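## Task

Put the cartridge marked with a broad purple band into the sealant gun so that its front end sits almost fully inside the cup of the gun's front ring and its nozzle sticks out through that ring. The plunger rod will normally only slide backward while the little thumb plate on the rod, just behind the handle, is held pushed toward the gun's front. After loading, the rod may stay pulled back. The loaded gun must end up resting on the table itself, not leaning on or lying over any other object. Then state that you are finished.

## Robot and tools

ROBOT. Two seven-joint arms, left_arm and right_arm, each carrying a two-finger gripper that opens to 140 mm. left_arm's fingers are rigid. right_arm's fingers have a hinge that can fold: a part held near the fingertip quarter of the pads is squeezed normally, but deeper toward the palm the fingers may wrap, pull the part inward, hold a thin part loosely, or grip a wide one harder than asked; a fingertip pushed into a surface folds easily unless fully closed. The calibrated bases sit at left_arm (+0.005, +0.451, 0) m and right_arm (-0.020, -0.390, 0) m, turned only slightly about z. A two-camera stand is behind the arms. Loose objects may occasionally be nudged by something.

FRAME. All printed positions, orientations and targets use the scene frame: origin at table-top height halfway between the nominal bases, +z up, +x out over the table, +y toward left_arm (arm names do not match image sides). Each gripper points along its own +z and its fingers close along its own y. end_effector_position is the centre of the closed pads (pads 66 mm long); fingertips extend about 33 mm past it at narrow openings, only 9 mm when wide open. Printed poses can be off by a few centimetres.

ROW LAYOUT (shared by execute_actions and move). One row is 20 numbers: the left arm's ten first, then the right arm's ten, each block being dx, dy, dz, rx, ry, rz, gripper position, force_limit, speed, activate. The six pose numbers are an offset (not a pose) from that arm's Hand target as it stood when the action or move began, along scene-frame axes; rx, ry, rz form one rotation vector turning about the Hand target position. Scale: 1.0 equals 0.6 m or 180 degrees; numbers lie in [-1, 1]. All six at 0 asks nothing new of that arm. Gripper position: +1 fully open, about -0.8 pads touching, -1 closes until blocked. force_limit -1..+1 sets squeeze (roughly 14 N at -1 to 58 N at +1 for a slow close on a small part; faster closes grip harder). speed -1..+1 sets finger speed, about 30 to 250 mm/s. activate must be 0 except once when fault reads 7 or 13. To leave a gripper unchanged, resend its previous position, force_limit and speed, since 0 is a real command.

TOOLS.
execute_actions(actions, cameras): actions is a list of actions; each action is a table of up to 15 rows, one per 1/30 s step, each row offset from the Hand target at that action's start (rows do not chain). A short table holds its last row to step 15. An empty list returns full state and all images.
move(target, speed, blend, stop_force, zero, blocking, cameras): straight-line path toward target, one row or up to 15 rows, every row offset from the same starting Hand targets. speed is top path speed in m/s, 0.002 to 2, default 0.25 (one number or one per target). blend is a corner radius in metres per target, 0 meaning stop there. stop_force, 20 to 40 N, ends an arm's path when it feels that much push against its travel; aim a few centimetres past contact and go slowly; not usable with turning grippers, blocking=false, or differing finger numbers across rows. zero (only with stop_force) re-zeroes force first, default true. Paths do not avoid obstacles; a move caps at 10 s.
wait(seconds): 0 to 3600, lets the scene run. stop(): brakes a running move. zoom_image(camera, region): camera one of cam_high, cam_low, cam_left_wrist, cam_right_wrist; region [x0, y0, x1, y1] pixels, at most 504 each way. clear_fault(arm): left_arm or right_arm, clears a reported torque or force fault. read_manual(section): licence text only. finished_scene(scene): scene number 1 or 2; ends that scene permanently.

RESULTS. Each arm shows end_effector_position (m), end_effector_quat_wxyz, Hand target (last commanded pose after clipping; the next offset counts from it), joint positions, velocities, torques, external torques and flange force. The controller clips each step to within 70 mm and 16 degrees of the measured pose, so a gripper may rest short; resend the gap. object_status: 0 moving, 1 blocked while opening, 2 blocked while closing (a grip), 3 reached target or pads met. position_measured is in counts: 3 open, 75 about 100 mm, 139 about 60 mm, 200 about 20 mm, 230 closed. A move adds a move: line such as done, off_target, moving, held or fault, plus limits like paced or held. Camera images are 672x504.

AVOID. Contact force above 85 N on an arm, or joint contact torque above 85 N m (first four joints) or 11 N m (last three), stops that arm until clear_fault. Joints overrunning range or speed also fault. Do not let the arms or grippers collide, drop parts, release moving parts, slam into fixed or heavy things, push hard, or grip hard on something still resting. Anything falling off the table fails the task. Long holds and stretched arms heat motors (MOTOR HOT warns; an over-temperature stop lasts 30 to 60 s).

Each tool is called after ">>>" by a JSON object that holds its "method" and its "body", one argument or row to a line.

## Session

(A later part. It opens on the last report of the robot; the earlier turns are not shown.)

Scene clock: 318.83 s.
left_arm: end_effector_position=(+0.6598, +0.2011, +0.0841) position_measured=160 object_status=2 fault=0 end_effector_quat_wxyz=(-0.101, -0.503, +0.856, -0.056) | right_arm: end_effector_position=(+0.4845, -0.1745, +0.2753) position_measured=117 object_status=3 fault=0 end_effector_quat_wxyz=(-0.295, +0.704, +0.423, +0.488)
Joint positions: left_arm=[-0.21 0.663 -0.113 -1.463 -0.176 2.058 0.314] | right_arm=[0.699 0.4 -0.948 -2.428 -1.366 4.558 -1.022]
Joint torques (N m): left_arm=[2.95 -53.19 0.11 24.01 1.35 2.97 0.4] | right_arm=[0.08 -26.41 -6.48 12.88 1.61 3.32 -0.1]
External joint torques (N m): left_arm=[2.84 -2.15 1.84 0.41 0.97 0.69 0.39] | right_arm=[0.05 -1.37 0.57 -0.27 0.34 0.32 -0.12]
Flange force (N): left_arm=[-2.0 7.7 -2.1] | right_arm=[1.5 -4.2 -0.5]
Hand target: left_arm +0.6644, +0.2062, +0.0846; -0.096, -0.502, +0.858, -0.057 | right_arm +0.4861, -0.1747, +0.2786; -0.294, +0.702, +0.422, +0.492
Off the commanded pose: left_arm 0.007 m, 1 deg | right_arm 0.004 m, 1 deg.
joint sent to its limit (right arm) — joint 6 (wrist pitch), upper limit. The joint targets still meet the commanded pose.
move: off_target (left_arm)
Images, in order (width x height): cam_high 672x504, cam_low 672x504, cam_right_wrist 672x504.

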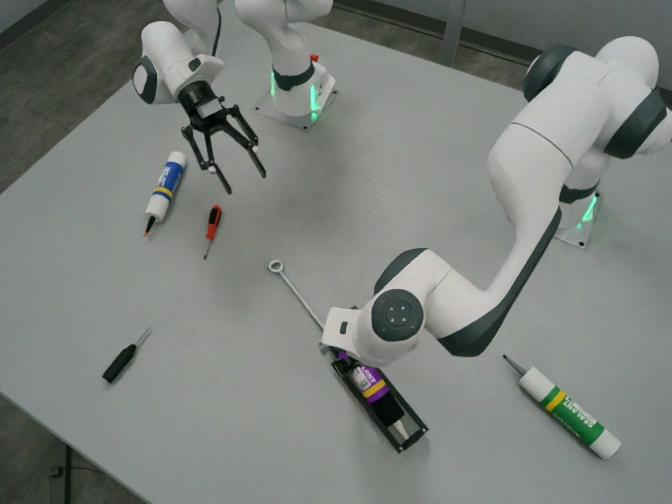

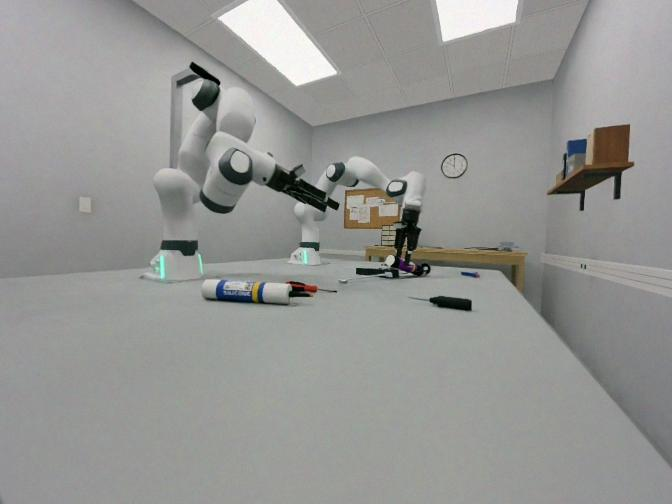

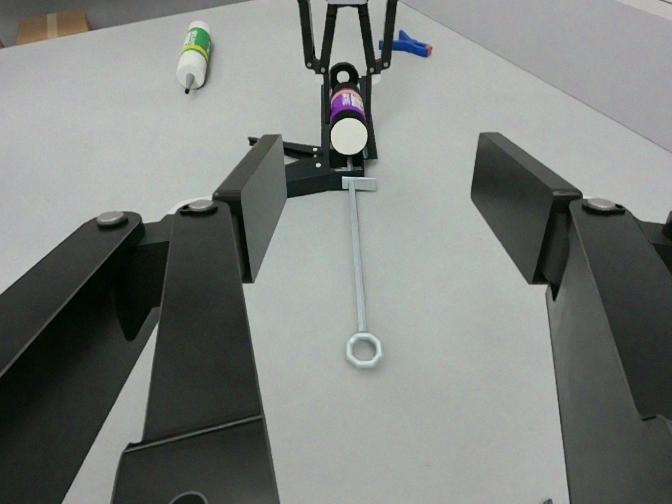

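>>> {"method": "move", "body": {
  "target": [
    [0,0,0.018,0,0,0,-1,0.6,-1,0,0,0,0,0,0,0,0.1,0.3,-0.5,0],
    [0.0167,0.036,0.0115,0,0,0,-1,0.6,-1,0,0,0,0,0,0,0,0.1,0.3,-0.5,0]
  ],
  "speed": 0.05,
  "cameras": ["cam_high","cam_right_wrist","cam_low"]
}}

>>> {"method": "zoom_image", "body": {
  "camera": "cam_right_wrist",
  "region": [270, 0, 430, 220]
}}

>>> {"method": "zoom_image", "body": {
  "camera": "cam_high",
  "region": [310, 290, 450, 470]
}}

>>> {"method": "zoom_image", "body": {
  "camera": "cam_low",
  "region": [340, 220, 460, 300]
}}

Scene clock: 343.53 s.
left_arm: end_effector_position=(+0.6692, +0.2257, +0.0859) position_measured=160 object_status=2 fault=0 end_effector_quat_wxyz=(-0.102, -0.505, +0.855, -0.054) | right_arm: end_effector_position=(+0.4845, -0.1745, +0.2753) position_measured=117 object_status=3 fault=0 end_effector_quat_wxyz=(-0.295, +0.704, +0.423, +0.488)
Joint positions: left_arm=[-0.18 0.675 -0.106 -1.434 -0.173 2.03 0.342] | right_arm=[0.699 0.4 -0.948 -2.428 -1.366 4.558 -1.022]
Joint velocities: left_arm=[0.001 0 0 -0.001 0 -0.001 0.007] | right_arm=[within noise]
Joint torques (N m): left_arm=[1.84 -56.98 -1.24 25.82 1.1 2.6 0.36] | right_arm=[0.07 -26.41 -6.45 12.85 1.62 3.33 -0.06]
External joint torques (N m): left_arm=[1.77 -5.33 0.42 2.03 0.73 0.35 0.35] | right_arm=[0.13 -1.29 0.68 -0.29 0.34 0.32 -0.09]
Flange force (N): left_arm=[1.1 8.3 -6.9] | right_arm=[1.4 -4.0 -0.2]
Hand target: left_arm +0.6744, +0.2278, +0.0915; -0.096, -0.502, +0.858, -0.057 | right_arm +0.4861, -0.1747, +0.2786; -0.294, +0.702, +0.422, +0.492
Off the commanded pose: left_arm 0.008 m, 1 deg | right_arm 0.004 m, 1 deg.
joint sent to its limit (right arm) — joint 6 (wrist pitch), upper limit. The joint targets still meet the commanded pose.
move: off_target (left_arm)
Images, in order (width x height): cam_high 672x504, cam_low 672x504, cam_right_wrist 672x504.

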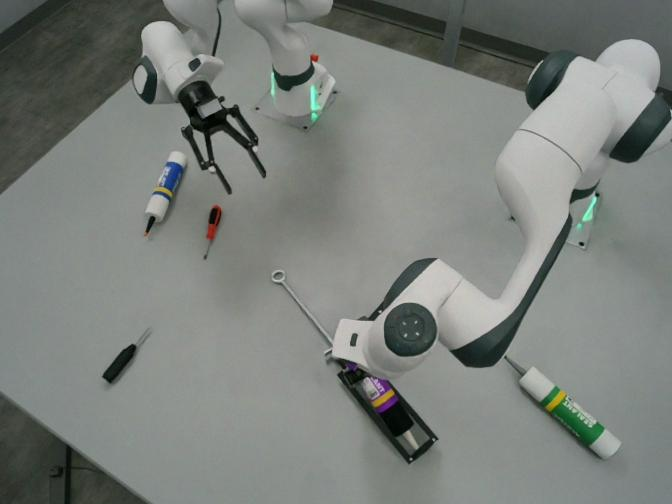

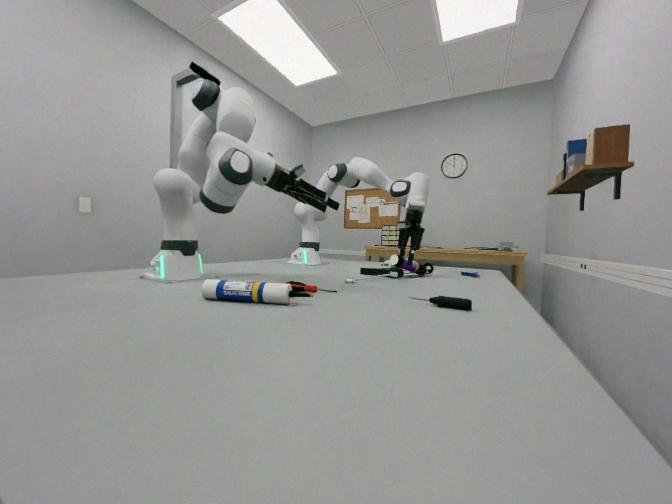

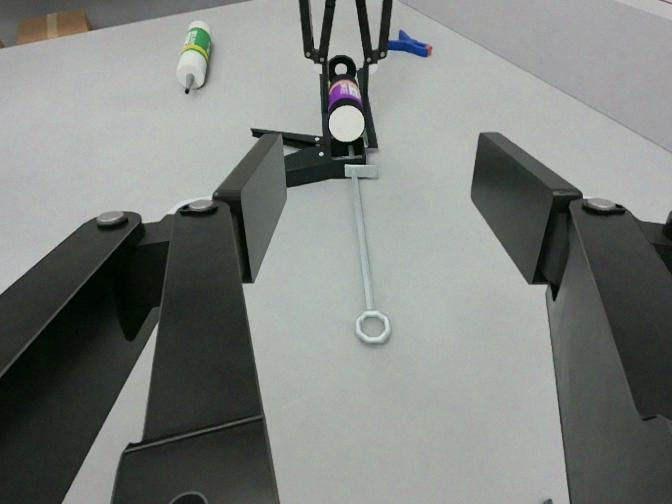

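Scaled by 2.291.

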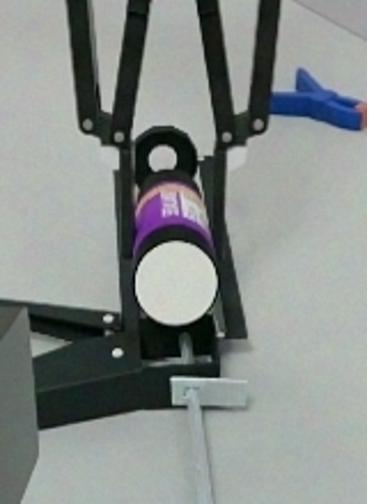

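Scaled by 2.800.

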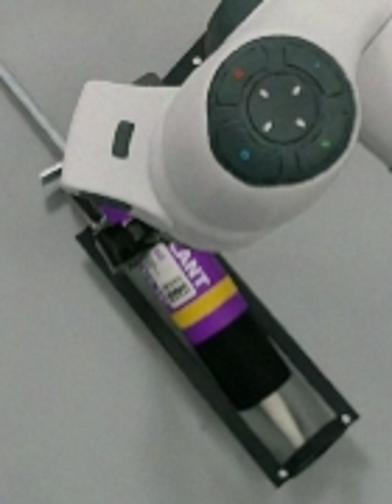

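Scaled by 4.200.

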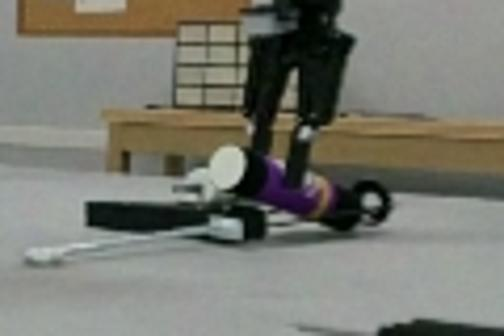

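>>> {"method": "zoom_image", "body": {
  "camera": "cam_low",
  "region": [400, 250, 450, 290]
}}

>>> {"method": "zoom_image", "body": {
  "camera": "cam_high",
  "region": [385, 405, 445, 465]
}}

Scaled by 10.080.

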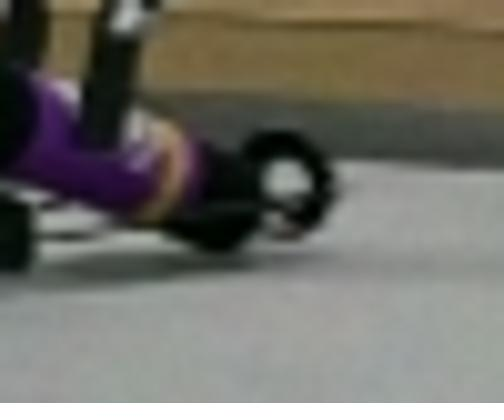

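Scaled by 8.400.

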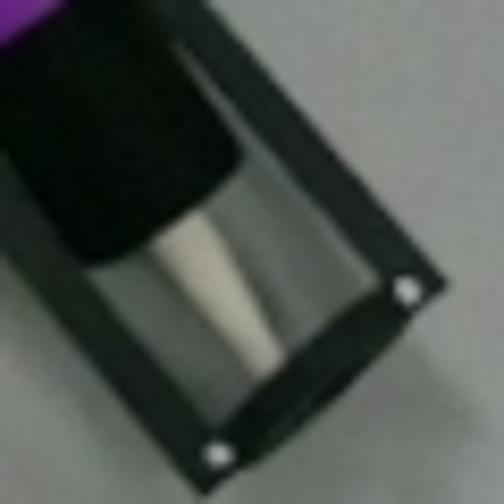

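>>> {"method": "move", "body": {
  "target": [
    [-0.0109,-0.0225,0.0,0,0,0,-1,0.6,-1,0,0,0,0,0,0,0,0.1,0.3,-0.5,0],
    [-0.0109,-0.0225,0.022,0,0,0.005,-1,0.6,-1,0,0,0,0,0,0,0,0.1,0.3,-0.5,0],
    [0.0073,0.015,0.02,0,0,0.005,-1,0.6,-1,0,0,0,0,0,0,0,0.1,0.3,-0.5,0]
  ],
  "speed": 0.05,
  "cameras": ["cam_high","cam_right_wrist","cam_low"]
}}

>>> {"method": "zoom_image", "body": {
  "camera": "cam_low",
  "region": [390, 240, 450, 290]
}}

>>> {"method": "zoom_image", "body": {
  "camera": "cam_high",
  "region": [365, 385, 445, 465]
}}

>>> {"method": "zoom_image", "body": {
  "camera": "cam_right_wrist",
  "region": [270, 0, 430, 220]
}}

Scene clock: 366.77 s.
left_arm: end_effector_position=(+0.6739, +0.2351, +0.0978) position_measured=160 object_status=2 fault=0 end_effector_quat_wxyz=(-0.101, -0.511, +0.852, -0.054) | right_arm: end_effector_position=(+0.4845, -0.1745, +0.2753) position_measured=117 object_status=3 fault=0 end_effector_quat_wxyz=(-0.295, +0.704, +0.423, +0.488)
Joint positions: left_arm=[-0.168 0.666 -0.103 -1.418 -0.172 2.005 0.337] | right_arm=[0.699 0.4 -0.948 -2.428 -1.366 4.558 -1.022]
Joint velocities: left_arm=[-0.002 0 0 0.001 0.001 -0.003 0.006] | right_arm=[within noise]
Joint torques (N m): left_arm=[1.97 -56.92 -1.3 25.99 0.77 2.67 0.3] | right_arm=[0.07 -26.4 -6.5 12.92 1.61 3.35 -0.07]
External joint torques (N m): left_arm=[2.07 -5.65 0.39 2.19 0.41 0.43 0.29] | right_arm=[0 -1.35 0.52 -0.21 0.34 0.34 -0.1]
Flange force (N): left_arm=[1.0 9.1 -7.0] | right_arm=[1.5 -3.7 -0.6]
Hand target: left_arm +0.6788, +0.2368, +0.1035; -0.096, -0.509, +0.854, -0.058 | right_arm +0.4861, -0.1747, +0.2786; -0.294, +0.702, +0.422, +0.492
Off the commanded pose: left_arm 0.008 m, 1 deg | right_arm 0.004 m, 1 deg.
joint sent to its limit (right arm) — joint 6 (wrist pitch), upper limit. The joint targets still meet the commanded pose.
move: off_target (left_arm)
Images, in order (width x height): cam_high 672x504, cam_low 672x504, cam_right_wrist 672x504.

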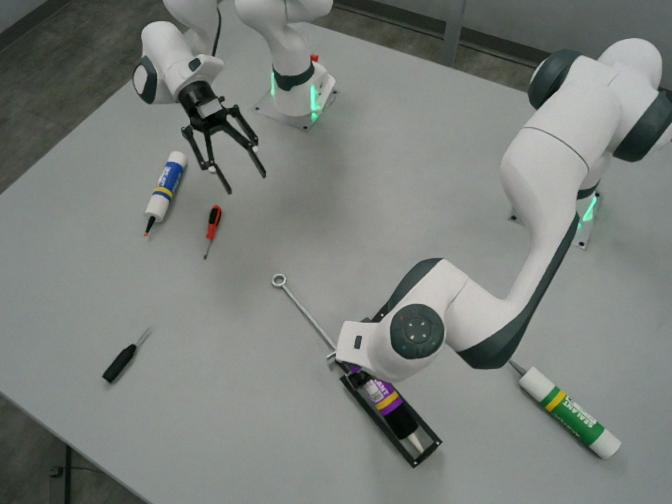

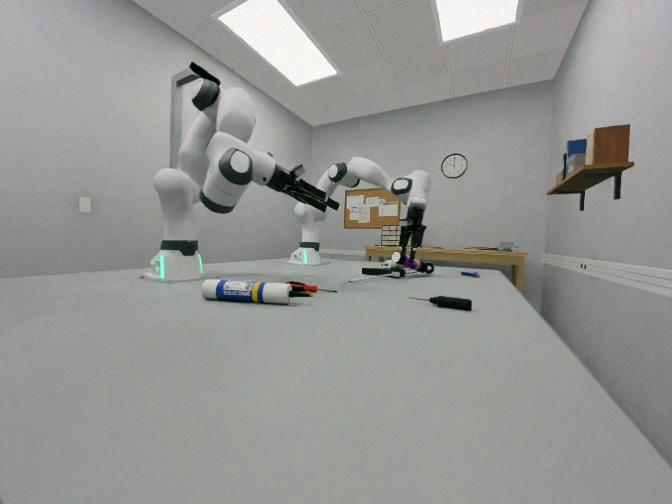

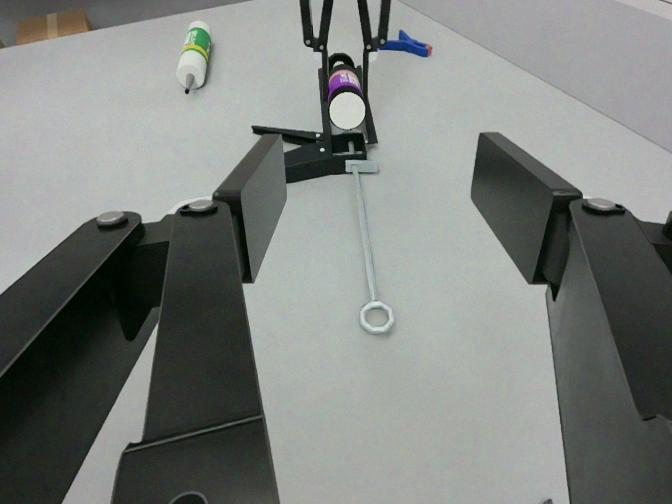

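Scaled by 8.400.

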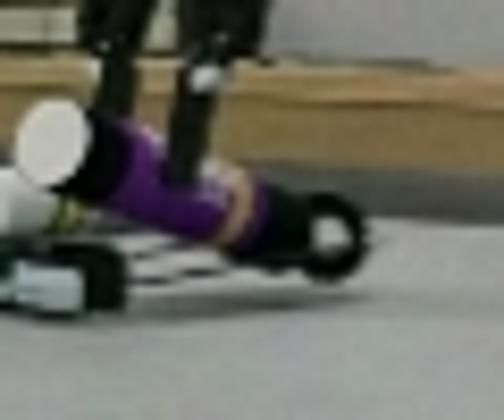

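Scaled by 6.300.

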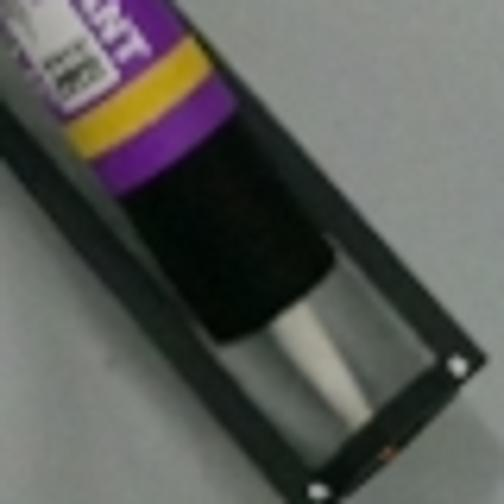

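Scaled by 2.291.

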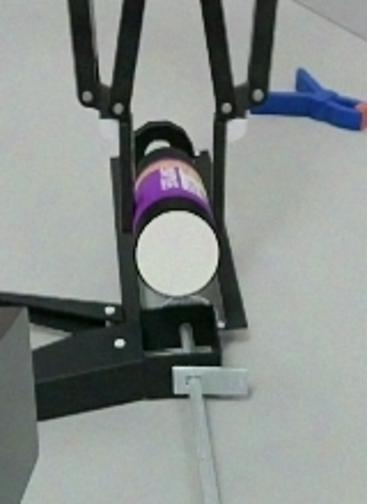

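>>> {"method": "move", "body": {
  "target": [
    [0.0217,0.045,-0.012,0,0,0,-1,0.6,-1,0,0,0,0,0,0,0,0.1,0.3,-0.5,0]
  ],
  "speed": 0.05,
  "cameras": ["cam_high","cam_right_wrist","cam_low"]
}}

>>> {"method": "zoom_image", "body": {
  "camera": "cam_low",
  "region": [390, 240, 450, 290]
}}

>>> {"method": "zoom_image", "body": {
  "camera": "cam_high",
  "region": [340, 365, 450, 475]
}}

>>> {"method": "zoom_image", "body": {
  "camera": "cam_right_wrist",
  "region": [270, 0, 430, 220]
}}

Scene clock: 374.60 s.
left_arm: end_effector_position=(+0.6868, +0.2608, +0.0910) position_measured=160 object_status=2 fault=0 end_effector_quat_wxyz=(-0.102, -0.511, +0.852, -0.055) | right_arm: end_effector_position=(+0.4845, -0.1745, +0.2753) position_measured=117 object_status=3 fault=0 end_effector_quat_wxyz=(-0.295, +0.704, +0.423, +0.488)
Joint positions: left_arm=[-0.132 0.701 -0.1 -1.375 -0.169 1.989 0.374] | right_arm=[0.699 0.4 -0.948 -2.428 -1.366 4.558 -1.022]
Joint velocities: left_arm=[-0.001 0.002 0.001 0 0.001 -0.001 0.008] | right_arm=[within noise]
Joint torques (N m): left_arm=[2.11 -57.55 -0.86 25.86 1.11 2.58 0.39] | right_arm=[0.02 -26.42 -6.51 12.89 1.6 3.32 -0.09]
External joint torques (N m): left_arm=[2.01 -5.19 0.69 1.9 0.76 0.34 0.38] | right_arm=[0.09 -1.32 0.64 -0.26 0.31 0.31 -0.12]
Flange force (N): left_arm=[1.2 9.1 -6.4] | right_arm=[1.5 -4.0 -0.4]
Hand target: left_arm +0.6918, +0.2638, +0.0963; -0.096, -0.509, +0.854, -0.058 | right_arm +0.4861, -0.1747, +0.2786; -0.294, +0.702, +0.422, +0.492
Off the commanded pose: left_arm 0.008 m, 1 deg | right_arm 0.004 m, 1 deg.
joint sent to its limit (right arm) — joint 6 (wrist pitch), upper limit. The joint targets still meet the commanded pose.
move: off_target (left_arm)
Images, in order (width x height): cam_high 672x504, cam_low 672x504, cam_right_wrist 672x504.

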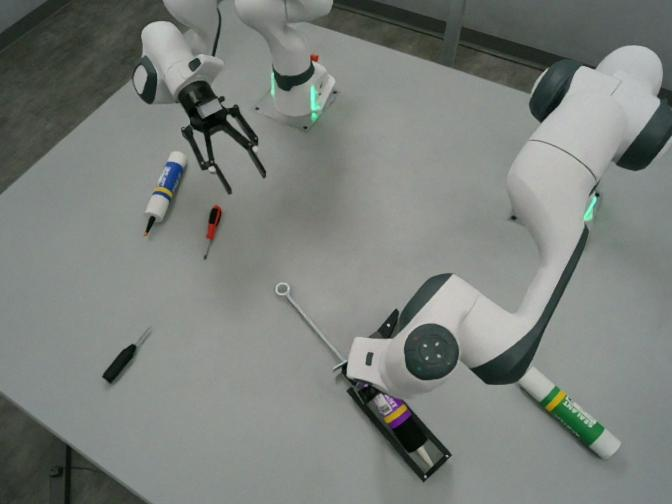

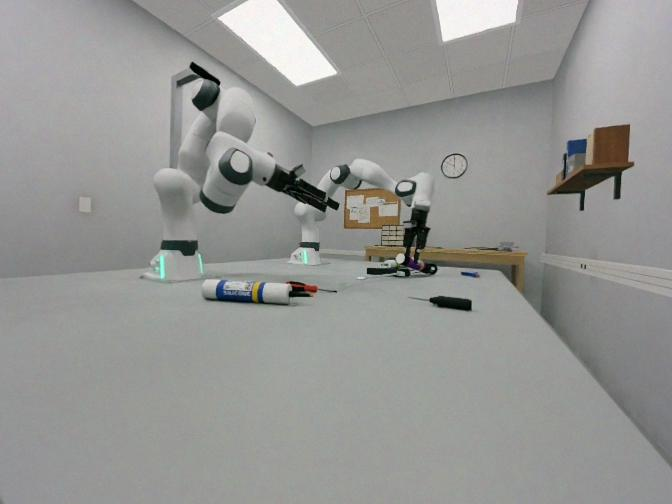

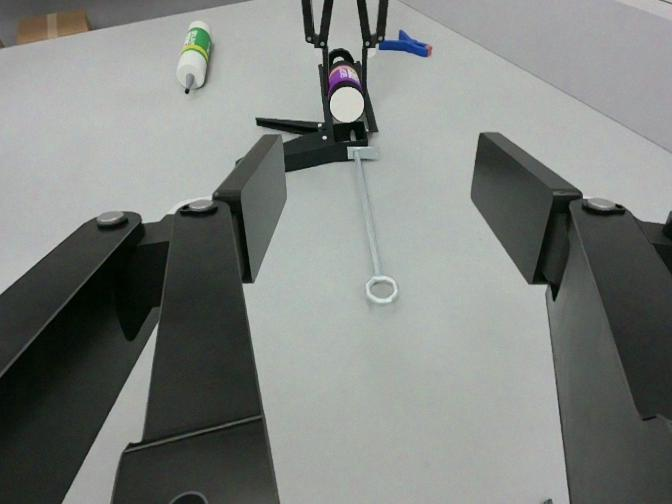

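Scaled by 8.400.

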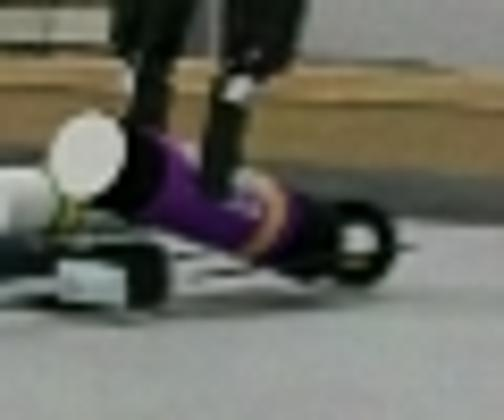

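Scaled by 4.582.

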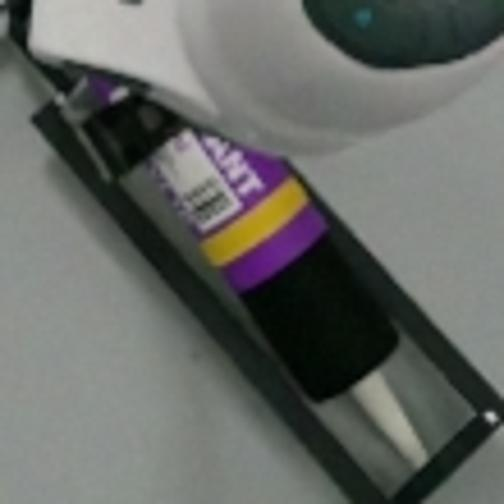

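Scaled by 2.291.

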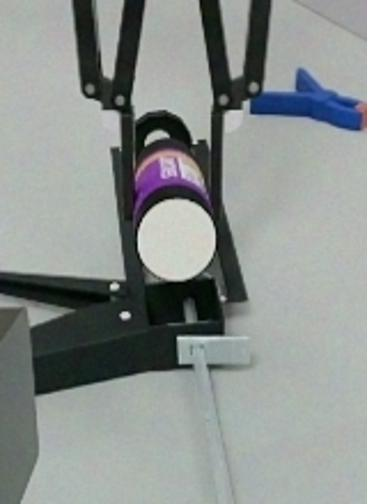

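>>> {"method": "move", "body": {
  "target": [
    [0,0,0.006,0,0,0,-1,0.6,-1,0,0.048,0.033,-0.298,-0.122,0.066,0,-0.1,0.3,-0.5,0],
    [0,0,0.006,0,0,0,-1,0.6,-1,0,0.1065,0.1445,-0.4235,-0.122,0.066,0,-0.1,0.3,-0.5,0]
  ],
  "speed": [0.2,0.1],
  "cameras": ["cam_right_wrist","cam_high"]
}}

Scene clock: 408.83 s.
left_arm: end_effector_position=(+0.6864, +0.2609, +0.0920) position_measured=160 object_status=2 fault=0 end_effector_quat_wxyz=(-0.103, -0.510, +0.852, -0.055) | right_arm: end_effector_position=(+0.5481, -0.0872, +0.0257) position_measured=141 object_status=3 fault=0 end_effector_quat_wxyz=(-0.198, +0.789, +0.480, +0.328)
Joint positions: left_arm=[-0.132 0.701 -0.1 -1.372 -0.169 1.983 0.376] | right_arm=[0.764 0.894 -0.743 -2.032 -1.204 4.23 -0.839]
Joint velocities: left_arm=[within noise] | right_arm=[-0.001 0.001 0.001 0.001 0.002 -0.002 0.007]
Joint torques (N m): left_arm=[1.62 -58.26 -0.66 25.71 0.89 2.39 0.29] | right_arm=[-0.07 -40.27 -12.26 11.12 1.73 3.17 0.16]
External joint torques (N m): left_arm=[1.4 -6.02 0.8 1.8 0.53 0.17 0.28] | right_arm=[0 -0.8 0.88 -0.19 0.35 -0.07 0.14]
Flange force (N): left_arm=[3.1 11.9 -7.0] | right_arm=[0.3 -2.2 -0.2]
Hand target: left_arm +0.6918, +0.2638, +0.0999; -0.096, -0.509, +0.854, -0.058 | right_arm +0.5500, -0.0880, +0.0245; -0.197, +0.792, +0.476, +0.328
Off the commanded pose: left_arm 0.010 m, 1 deg | right_arm 0.002 m, 1 deg.
move: off_target (left_arm)
Images, in order (width x height): cam_high 672x504, cam_right_wrist 672x504.

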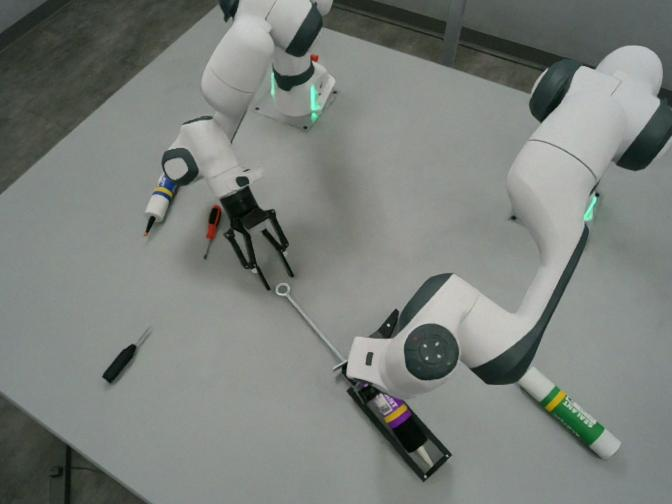

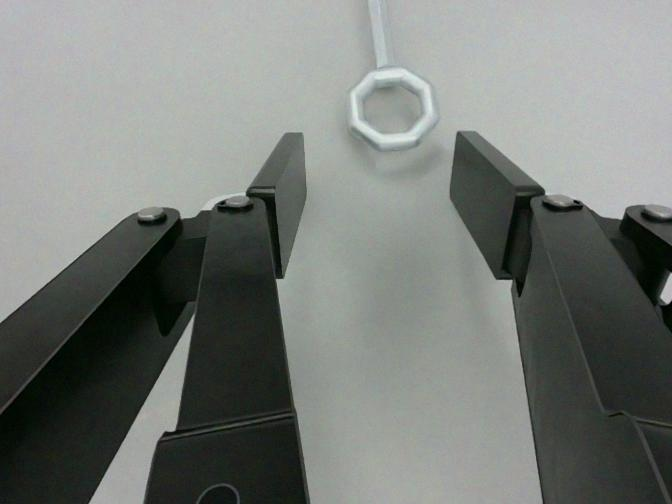

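>>> {"method": "move", "body": {
  "target": [0,0,0,0,0,0,-1,0.6,-1,0,0.0207,0.021,0,0,0,0,-0.1,0.3,-0.5,0],
  "speed": 0.1
}}

>>> {"method": "move", "body": {
  "target": [0,0,0,0,0,0,-1,0.6,-1,0,0,0,0,0,0,0,-1,0.3,-1,0]
}}

>>> {"method": "wait", "body": {
  "seconds": 0.8
}}

>>> {"method": "move", "body": {
  "target": [0,0,0,0,0,0,-1,0.6,-1,0,-0.05,0.022,0,0,0,0.011,-1,0.3,-1,0],
  "speed": 0.05,
  "cameras": ["cam_right_wrist","cam_high"]
}}

>>> {"method": "zoom_image", "body": {
  "camera": "cam_high",
  "region": [320, 345, 460, 485]
}}

Scene clock: 417.90 s.
left_arm: end_effector_position=(+0.6864, +0.2609, +0.0920) position_measured=160 object_status=2 fault=0 end_effector_quat_wxyz=(-0.103, -0.510, +0.852, -0.055) | right_arm: end_effector_position=(+0.5632, -0.0743, +0.0271) position_measured=141 object_status=3 fault=0 end_effector_quat_wxyz=(-0.197, +0.790, +0.476, +0.331)
Joint positions: left_arm=[-0.132 0.701 -0.1 -1.372 -0.169 1.983 0.376] | right_arm=[0.757 0.911 -0.729 -1.967 -1.207 4.206 -0.789]
Joint velocities: left_arm=[within noise] | right_arm=[0.001 0 0.001 0.001 -0.001 0 0.006]
Joint torques (N m): left_arm=[1.7 -58.24 -0.7 25.73 0.89 2.38 0.28] | right_arm=[0.13 -41.54 -12.63 11.78 0.99 3.14 0.14]
External joint torques (N m): left_arm=[1.8 -6.18 0.96 1.93 0.54 0.18 0.28] | right_arm=[0.16 -0.7 0.52 -0.2 -0.53 -0.02 0.12]
Flange force (N): left_arm=[2.6 11.9 -7.4] | right_arm=[1.7 -1.0 -1.8]
Hand target: left_arm +0.6918, +0.2638, +0.0999; -0.096, -0.509, +0.854, -0.058 | right_arm +0.5624, -0.0754, +0.0245; -0.197, +0.792, +0.476, +0.328
Off the commanded pose: left_arm 0.010 m, 1 deg | right_arm 0.003 m, 0 deg.
move: done

Scene clock: 419.20 s.
left_arm: end_effector_position=(+0.6865, +0.2614, +0.0920) position_measured=160 object_status=2 fault=0 end_effector_quat_wxyz=(-0.103, -0.510, +0.852, -0.055) | right_arm: end_effector_position=(+0.5628, -0.0740, +0.0270) position_measured=178 object_status=0 fault=0 end_effector_quat_wxyz=(-0.198, +0.791, +0.476, +0.331)
Joint positions: left_arm=[-0.132 0.701 -0.099 -1.372 -0.169 1.983 0.377] | right_arm=[0.757 0.912 -0.73 -1.966 -1.208 4.208 -0.786]
Joint torques (N m): left_arm=[1.49 -58.39 -0.87 25.71 0.8 2.41 0.23] | right_arm=[0.74 -40.84 -13.02 11.57 1.3 2.53 0.2]
External joint torques (N m): left_arm=[1.47 -6.13 0.7 1.79 0.45 0.19 0.23] | right_arm=[0.69 0.11 0.11 -0.46 -0.22 -0.64 0.18]
Flange force (N): left_arm=[3.3 12.4 -7.1] | right_arm=[1.3 -2.6 -0.6]
Hand target: left_arm +0.6918, +0.2638, +0.0999; -0.096, -0.509, +0.854, -0.058 | right_arm +0.5624, -0.0754, +0.0245; -0.197, +0.792, +0.476, +0.328
Off the commanded pose: left_arm 0.010 m, 1 deg | right_arm 0.003 m, 0 deg.
move: done

Scene clock: 420.00 s.
left_arm: end_effector_position=(+0.6865, +0.2614, +0.0920) position_measured=160 object_status=2 fault=0 end_effector_quat_wxyz=(-0.103, -0.510, +0.852, -0.055) | right_arm: end_effector_position=(+0.5628, -0.0740, +0.0270) position_measured=178 object_status=2 fault=0 end_effector_quat_wxyz=(-0.198, +0.791, +0.476, +0.331)
Joint positions: left_arm=[-0.132 0.701 -0.099 -1.372 -0.169 1.983 0.377] | right_arm=[0.757 0.912 -0.73 -1.966 -1.208 4.208 -0.786]
Joint torques (N m): left_arm=[1.49 -58.41 -0.88 25.7 0.81 2.42 0.26] | right_arm=[0.71 -40.82 -13.01 11.53 1.31 2.52 0.23]
External joint torques (N m): left_arm=[1.41 -6.3 0.65 1.87 0.45 0.21 0.25] | right_arm=[0.71 -0.05 0.08 -0.38 -0.2 -0.64 0.2]
Flange force (N): left_arm=[3.4 12.6 -7.2] | right_arm=[1.6 -2.6 -0.8]
Hand target: left_arm +0.6918, +0.2638, +0.0999; -0.096, -0.509, +0.854, -0.058 | right_arm +0.5624, -0.0754, +0.0245; -0.197, +0.792, +0.476, +0.328
Tool commands: left_gripper/position=-1.0 left_gripper/force_limit=+0.6 left_gripper/speed=-1.0 left_gripper/activate=+0.0 right_gripper/position=-1.0 right_gripper/force_limit=+0.3 right_gripper/speed=-1.0 right_gripper/activate=+0.0
Off the commanded pose: left_arm 0.010 m, 1 deg | right_arm 0.003 m, 0 deg.
wait: 0.80 s; at rest by 0.17 s

Scene clock: 421.27 s.
left_arm: end_effector_position=(+0.6861, +0.2614, +0.0919) position_measured=160 object_status=2 fault=0 end_effector_quat_wxyz=(-0.103, -0.510, +0.853, -0.054) | right_arm: end_effector_position=(+0.5383, -0.0657, +0.0270) position_measured=178 object_status=2 fault=0 end_effector_quat_wxyz=(-0.201, +0.789, +0.480, +0.327)
Joint positions: left_arm=[-0.132 0.701 -0.099 -1.372 -0.169 1.982 0.377] | right_arm=[0.812 0.881 -0.744 -2.052 -1.182 4.215 -0.828]
Joint velocities: left_arm=[within noise] | right_arm=[0 -0.001 0 0 0 0 -0.005]
Joint torques (N m): left_arm=[1.54 -58.59 -0.77 25.71 0.78 2.54 0.25] | right_arm=[3.54 -38.52 -10.95 9.66 -0.02 4.01 -0.7]
External joint torques (N m): left_arm=[1.36 -6.55 0.69 1.91 0.42 0.33 0.24] | right_arm=[3.5 0.59 1.98 -1.64 -1.42 0.78 -0.72]
Flange force (N): left_arm=[3.8 13.5 -7.2] | right_arm=[-2.0 -11.2 -3.9]
Hand target: left_arm +0.6918, +0.2638, +0.0999; -0.096, -0.509, +0.854, -0.058 | right_arm +0.5324, -0.0622, +0.0245; -0.203, +0.784, +0.489, +0.325
Off the commanded pose: left_arm 0.010 m, 1 deg | right_arm 0.007 m, 1 deg.
move: off_target (right_arm)
Images, in order (width x height): cam_high 672x504, cam_right_wrist 672x504.

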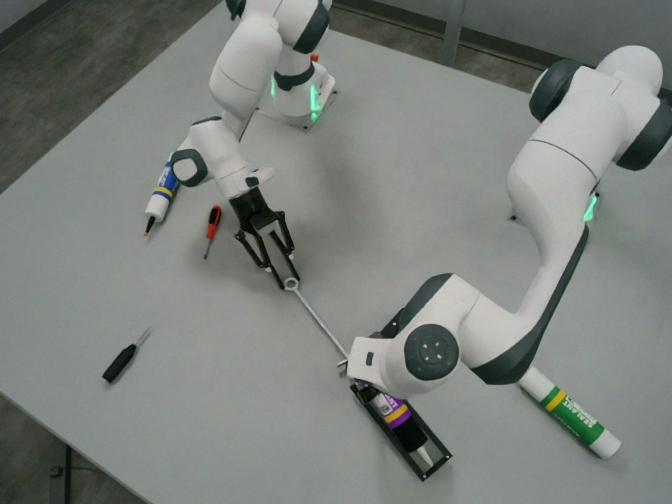

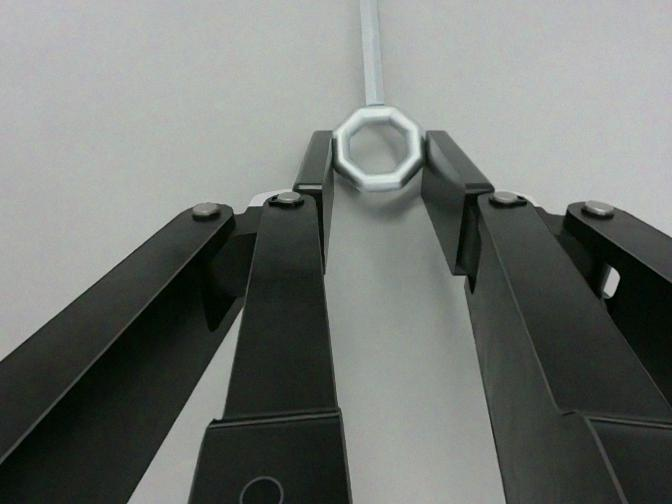

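Scaled by 3.600.

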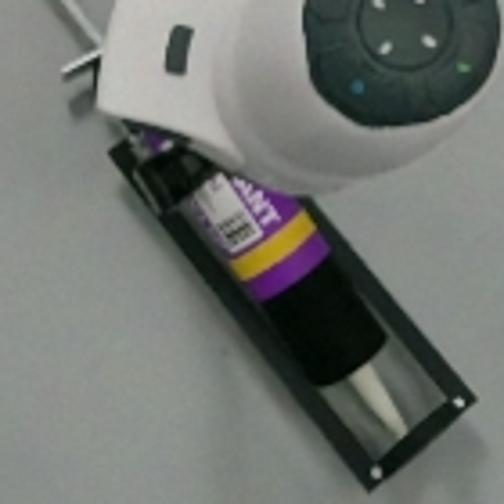

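>>> {"method": "move", "body": {
  "target": [0,0,-0.008,0,0,0,-1,0.6,-1,0,-0.03,-0.06,0.002,0,0,0,-1,0.3,-1,0],
  "speed": 0.04,
  "cameras": ["cam_low","cam_high"]
}}

>>> {"method": "zoom_image", "body": {
  "camera": "cam_high",
  "region": [320, 345, 460, 485]
}}

>>> {"method": "zoom_image", "body": {
  "camera": "cam_low",
  "region": [390, 240, 450, 290]
}}

Scene clock: 427.60 s.
left_arm: end_effector_position=(+0.6781, +0.2408, +0.0918) position_measured=160 object_status=2 fault=0 end_effector_quat_wxyz=(-0.112, -0.500, +0.857, -0.057) | right_arm: end_effector_position=(+0.5159, -0.0867, +0.0324) position_measured=178 object_status=2 fault=0 end_effector_quat_wxyz=(-0.210, +0.781, +0.487, +0.330)
Joint positions: left_arm=[-0.151 0.701 -0.106 -1.374 -0.183 1.977 0.379] | right_arm=[0.823 0.871 -0.783 -2.145 -1.172 4.294 -0.911]
Joint velocities: left_arm=[within noise] | right_arm=[0 0 0 0 0 0 -0.005]
Joint torques (N m): left_arm=[9.77 -56.29 8.09 24.99 3.92 4.31 0.39] | right_arm=[-3.16 -34.83 -17.55 4.3 -1.22 2.91 -0.4]
External joint torques (N m): left_arm=[9.65 -4.32 9.74 1.22 3.59 2.12 0.38] | right_arm=[-3.16 2.29 -4.25 -5.97 -2.43 -0.43 -0.42]
Flange force (N): left_arm=[-8.1 17.5 -4.1] | right_arm=[-8.5 -9.2 -17.6]
Hand target: left_arm +0.6918, +0.2638, +0.0951; -0.096, -0.509, +0.854, -0.058 | right_arm +0.5144, -0.0982, +0.0257; -0.203, +0.784, +0.489, +0.325
Off the commanded pose: left_arm 0.027 m, 2 deg | right_arm 0.013 m, 1 deg.
move: off_target (left_arm, right_arm)
Images, in order (width x height): cam_high 672x504, cam_low 672x504.

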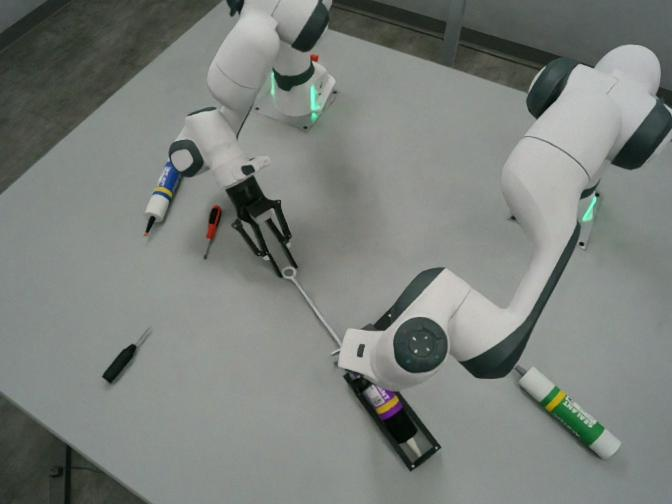

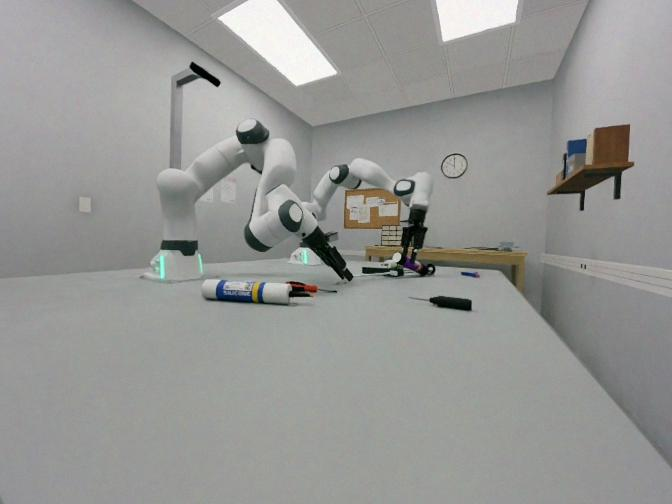

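Scaled by 3.600.

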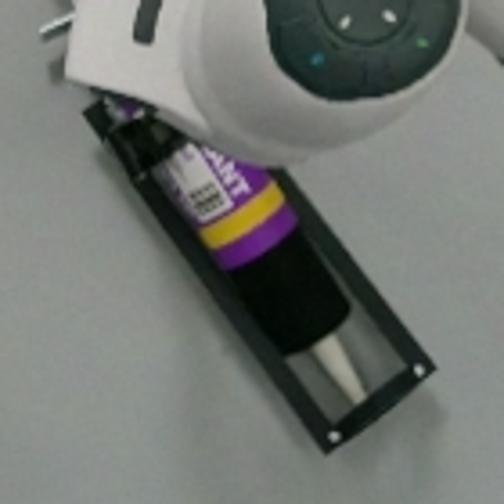

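Scaled by 8.400.

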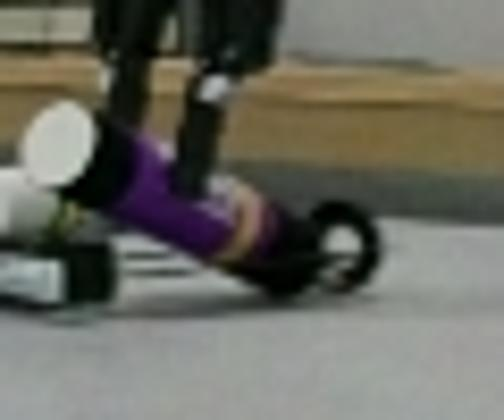

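>>> {"method": "move", "body": {
  "target": [
    [-0.033,-0.062,0.004,0,0,0,-1,0.6,-1,0,0.004,0.009,0.002,0,0,0,-1,0.3,-1,0],
    [-0.033,-0.062,0.032,0,0,0,-1,0.6,-1,0,0.004,0.009,0.002,0,0,0,-1,0.3,-1,0],
    [-0.012,-0.018,0.03,0,0,0,-1,0.6,-1,0,0.004,0.009,0.002,0,0,0,-1,0.3,-1,0]
  ],
  "speed": 0.06,
  "cameras": ["cam_low","cam_high"]
}}

>>> {"method": "zoom_image", "body": {
  "camera": "cam_high",
  "region": [370, 395, 450, 475]
}}

>>> {"method": "zoom_image", "body": {
  "camera": "cam_low",
  "region": [390, 240, 450, 290]
}}

Scene clock: 442.67 s.
left_arm: end_effector_position=(+0.6813, +0.2537, +0.1075) position_measured=160 object_status=2 fault=0 end_effector_quat_wxyz=(-0.100, -0.512, +0.851, -0.055) | right_arm: end_effector_position=(+0.5157, -0.0899, +0.0289) position_measured=178 object_status=2 fault=0 end_effector_quat_wxyz=(-0.207, +0.783, +0.487, +0.326)
Joint positions: left_arm=[-0.157 0.664 -0.082 -1.393 -0.181 1.975 0.362] | right_arm=[0.827 0.877 -0.791 -2.145 -1.175 4.292 -0.906]
Joint velocities: left_arm=[0.001 -0.001 0.001 0.001 0 -0.002 0.006] | right_arm=[within noise]
Joint torques (N m): left_arm=[0.72 -57.02 -1.95 25.89 0.6 2.37 0.3] | right_arm=[0.22 -37.55 -15.07 10.02 1.11 2.84 -0.02]
External joint torques (N m): left_arm=[0.91 -5.59 -0.62 1.94 0.25 0.14 0.29] | right_arm=[0.18 -0.68 -1.67 -0.1 -0.08 -0.49 -0.04]
Flange force (N): left_arm=[2.9 9.3 -6.6] | right_arm=[2.6 -2.0 -3.9]
Hand target: left_arm +0.6846, +0.2530, +0.1131; -0.096, -0.509, +0.854, -0.058 | right_arm +0.5168, -0.0928, +0.0269; -0.203, +0.784, +0.489, +0.325
Off the commanded pose: left_arm 0.007 m, 1 deg | right_arm 0.004 m, 1 deg.
move: off_target (left_arm, right_arm)
Images, in order (width x height): cam_high 672x504, cam_low 672x504.

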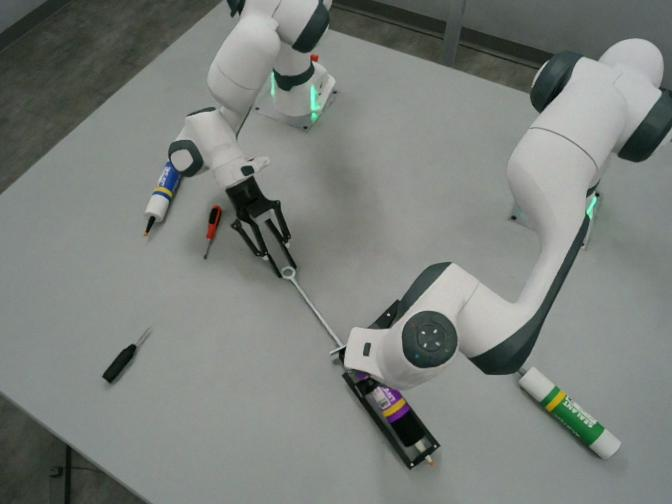

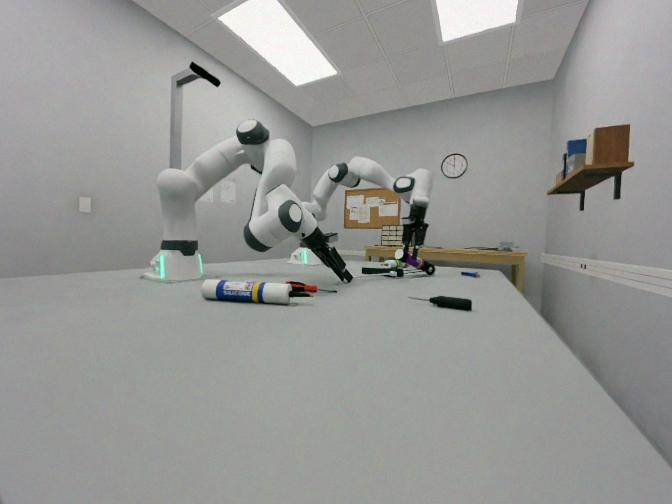

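Scaled by 6.300.

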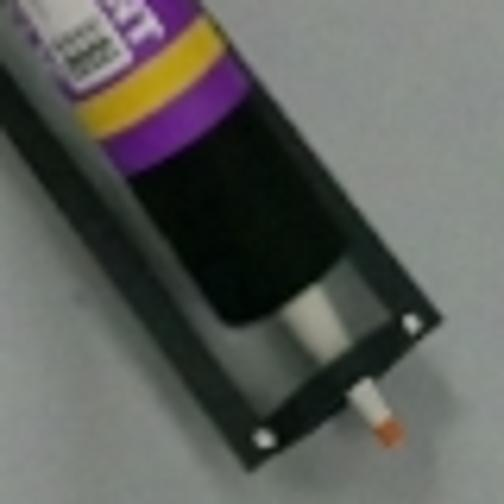

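Scaled by 8.400.

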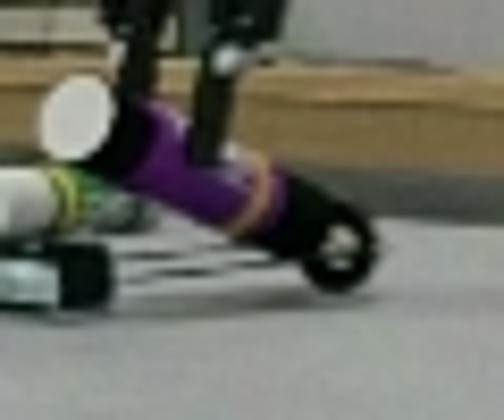

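>>> {"method": "move", "body": {
  "target": [0.0165,0.0358,-0.01,0,0,0,-1,0.6,-1,0,0,0,0,0,0,0,-1,0.3,-1,0],
  "speed": 0.05,
  "cameras": ["cam_low","cam_high"]
}}

>>> {"method": "zoom_image", "body": {
  "camera": "cam_high",
  "region": [330, 355, 450, 475]
}}

>>> {"method": "zoom_image", "body": {
  "camera": "cam_low",
  "region": [390, 240, 450, 290]
}}

Scene clock: 448.27 s.
left_arm: end_effector_position=(+0.6898, +0.2721, +0.1014) position_measured=160 object_status=2 fault=0 end_effector_quat_wxyz=(-0.102, -0.511, +0.852, -0.055) | right_arm: end_effector_position=(+0.5160, -0.0898, +0.0291) position_measured=178 object_status=2 fault=0 end_effector_quat_wxyz=(-0.207, +0.783, +0.488, +0.327)
Joint positions: left_arm=[-0.131 0.693 -0.08 -1.359 -0.179 1.962 0.391] | right_arm=[0.827 0.877 -0.791 -2.144 -1.175 4.292 -0.905]
Joint velocities: left_arm=[-0.001 0 0.001 0 0 -0.001 0.006] | right_arm=[within noise]
Joint torques (N m): left_arm=[2.02 -57.74 -0.8 26.08 0.93 2.49 0.37] | right_arm=[0.19 -37.42 -15.02 9.57 1.12 2.85 -0.01]
External joint torques (N m): left_arm=[1.99 -5.88 0.39 2.24 0.58 0.29 0.37] | right_arm=[0.11 -0.52 -1.65 -0.57 -0.07 -0.47 -0.03]
Flange force (N): left_arm=[1.8 9.6 -7.2] | right_arm=[1.7 -3.4 -4.6]
Hand target: left_arm +0.6945, +0.2744, +0.1071; -0.096, -0.509, +0.854, -0.058 | right_arm +0.5168, -0.0928, +0.0269; -0.203, +0.784, +0.489, +0.325
Off the commanded pose: left_arm 0.008 m, 1 deg | right_arm 0.004 m, 1 deg.
move: off_target (left_arm)
Images, in order (width x height): cam_high 672x504, cam_low 672x504.

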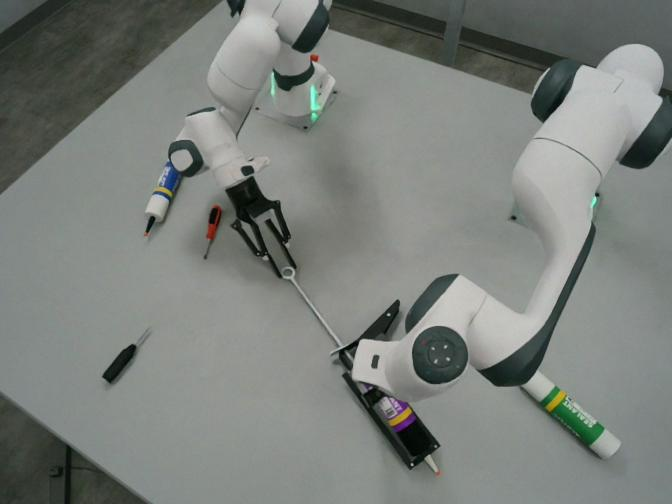

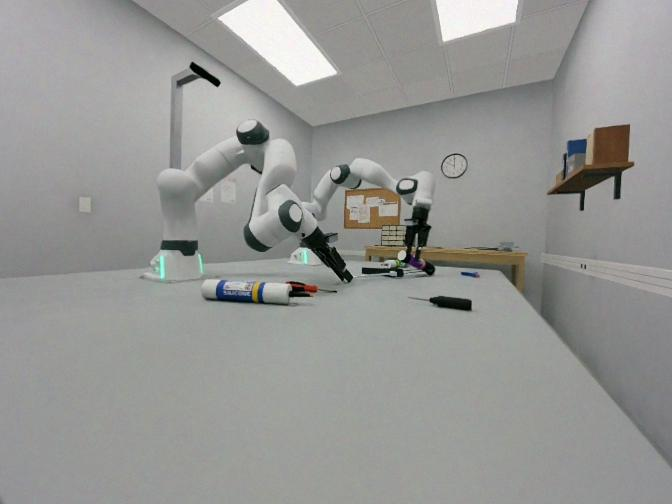

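Scaled by 4.200.

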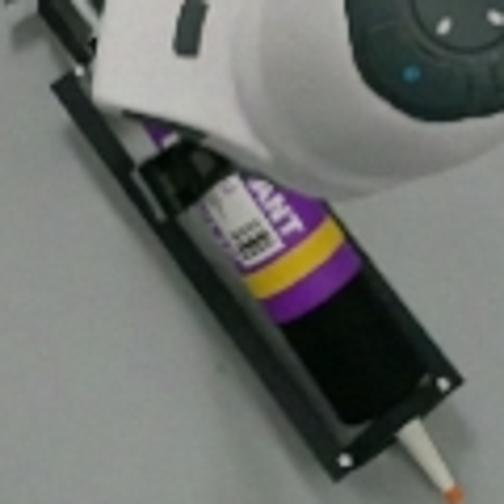

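Scaled by 8.400.

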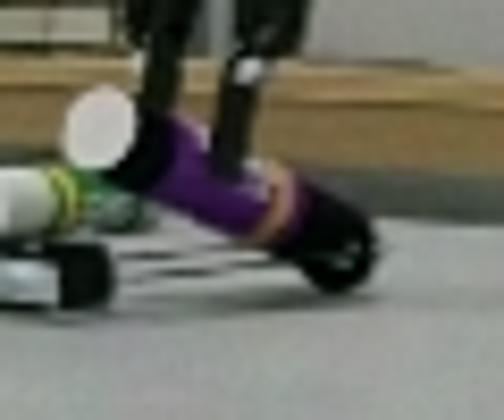

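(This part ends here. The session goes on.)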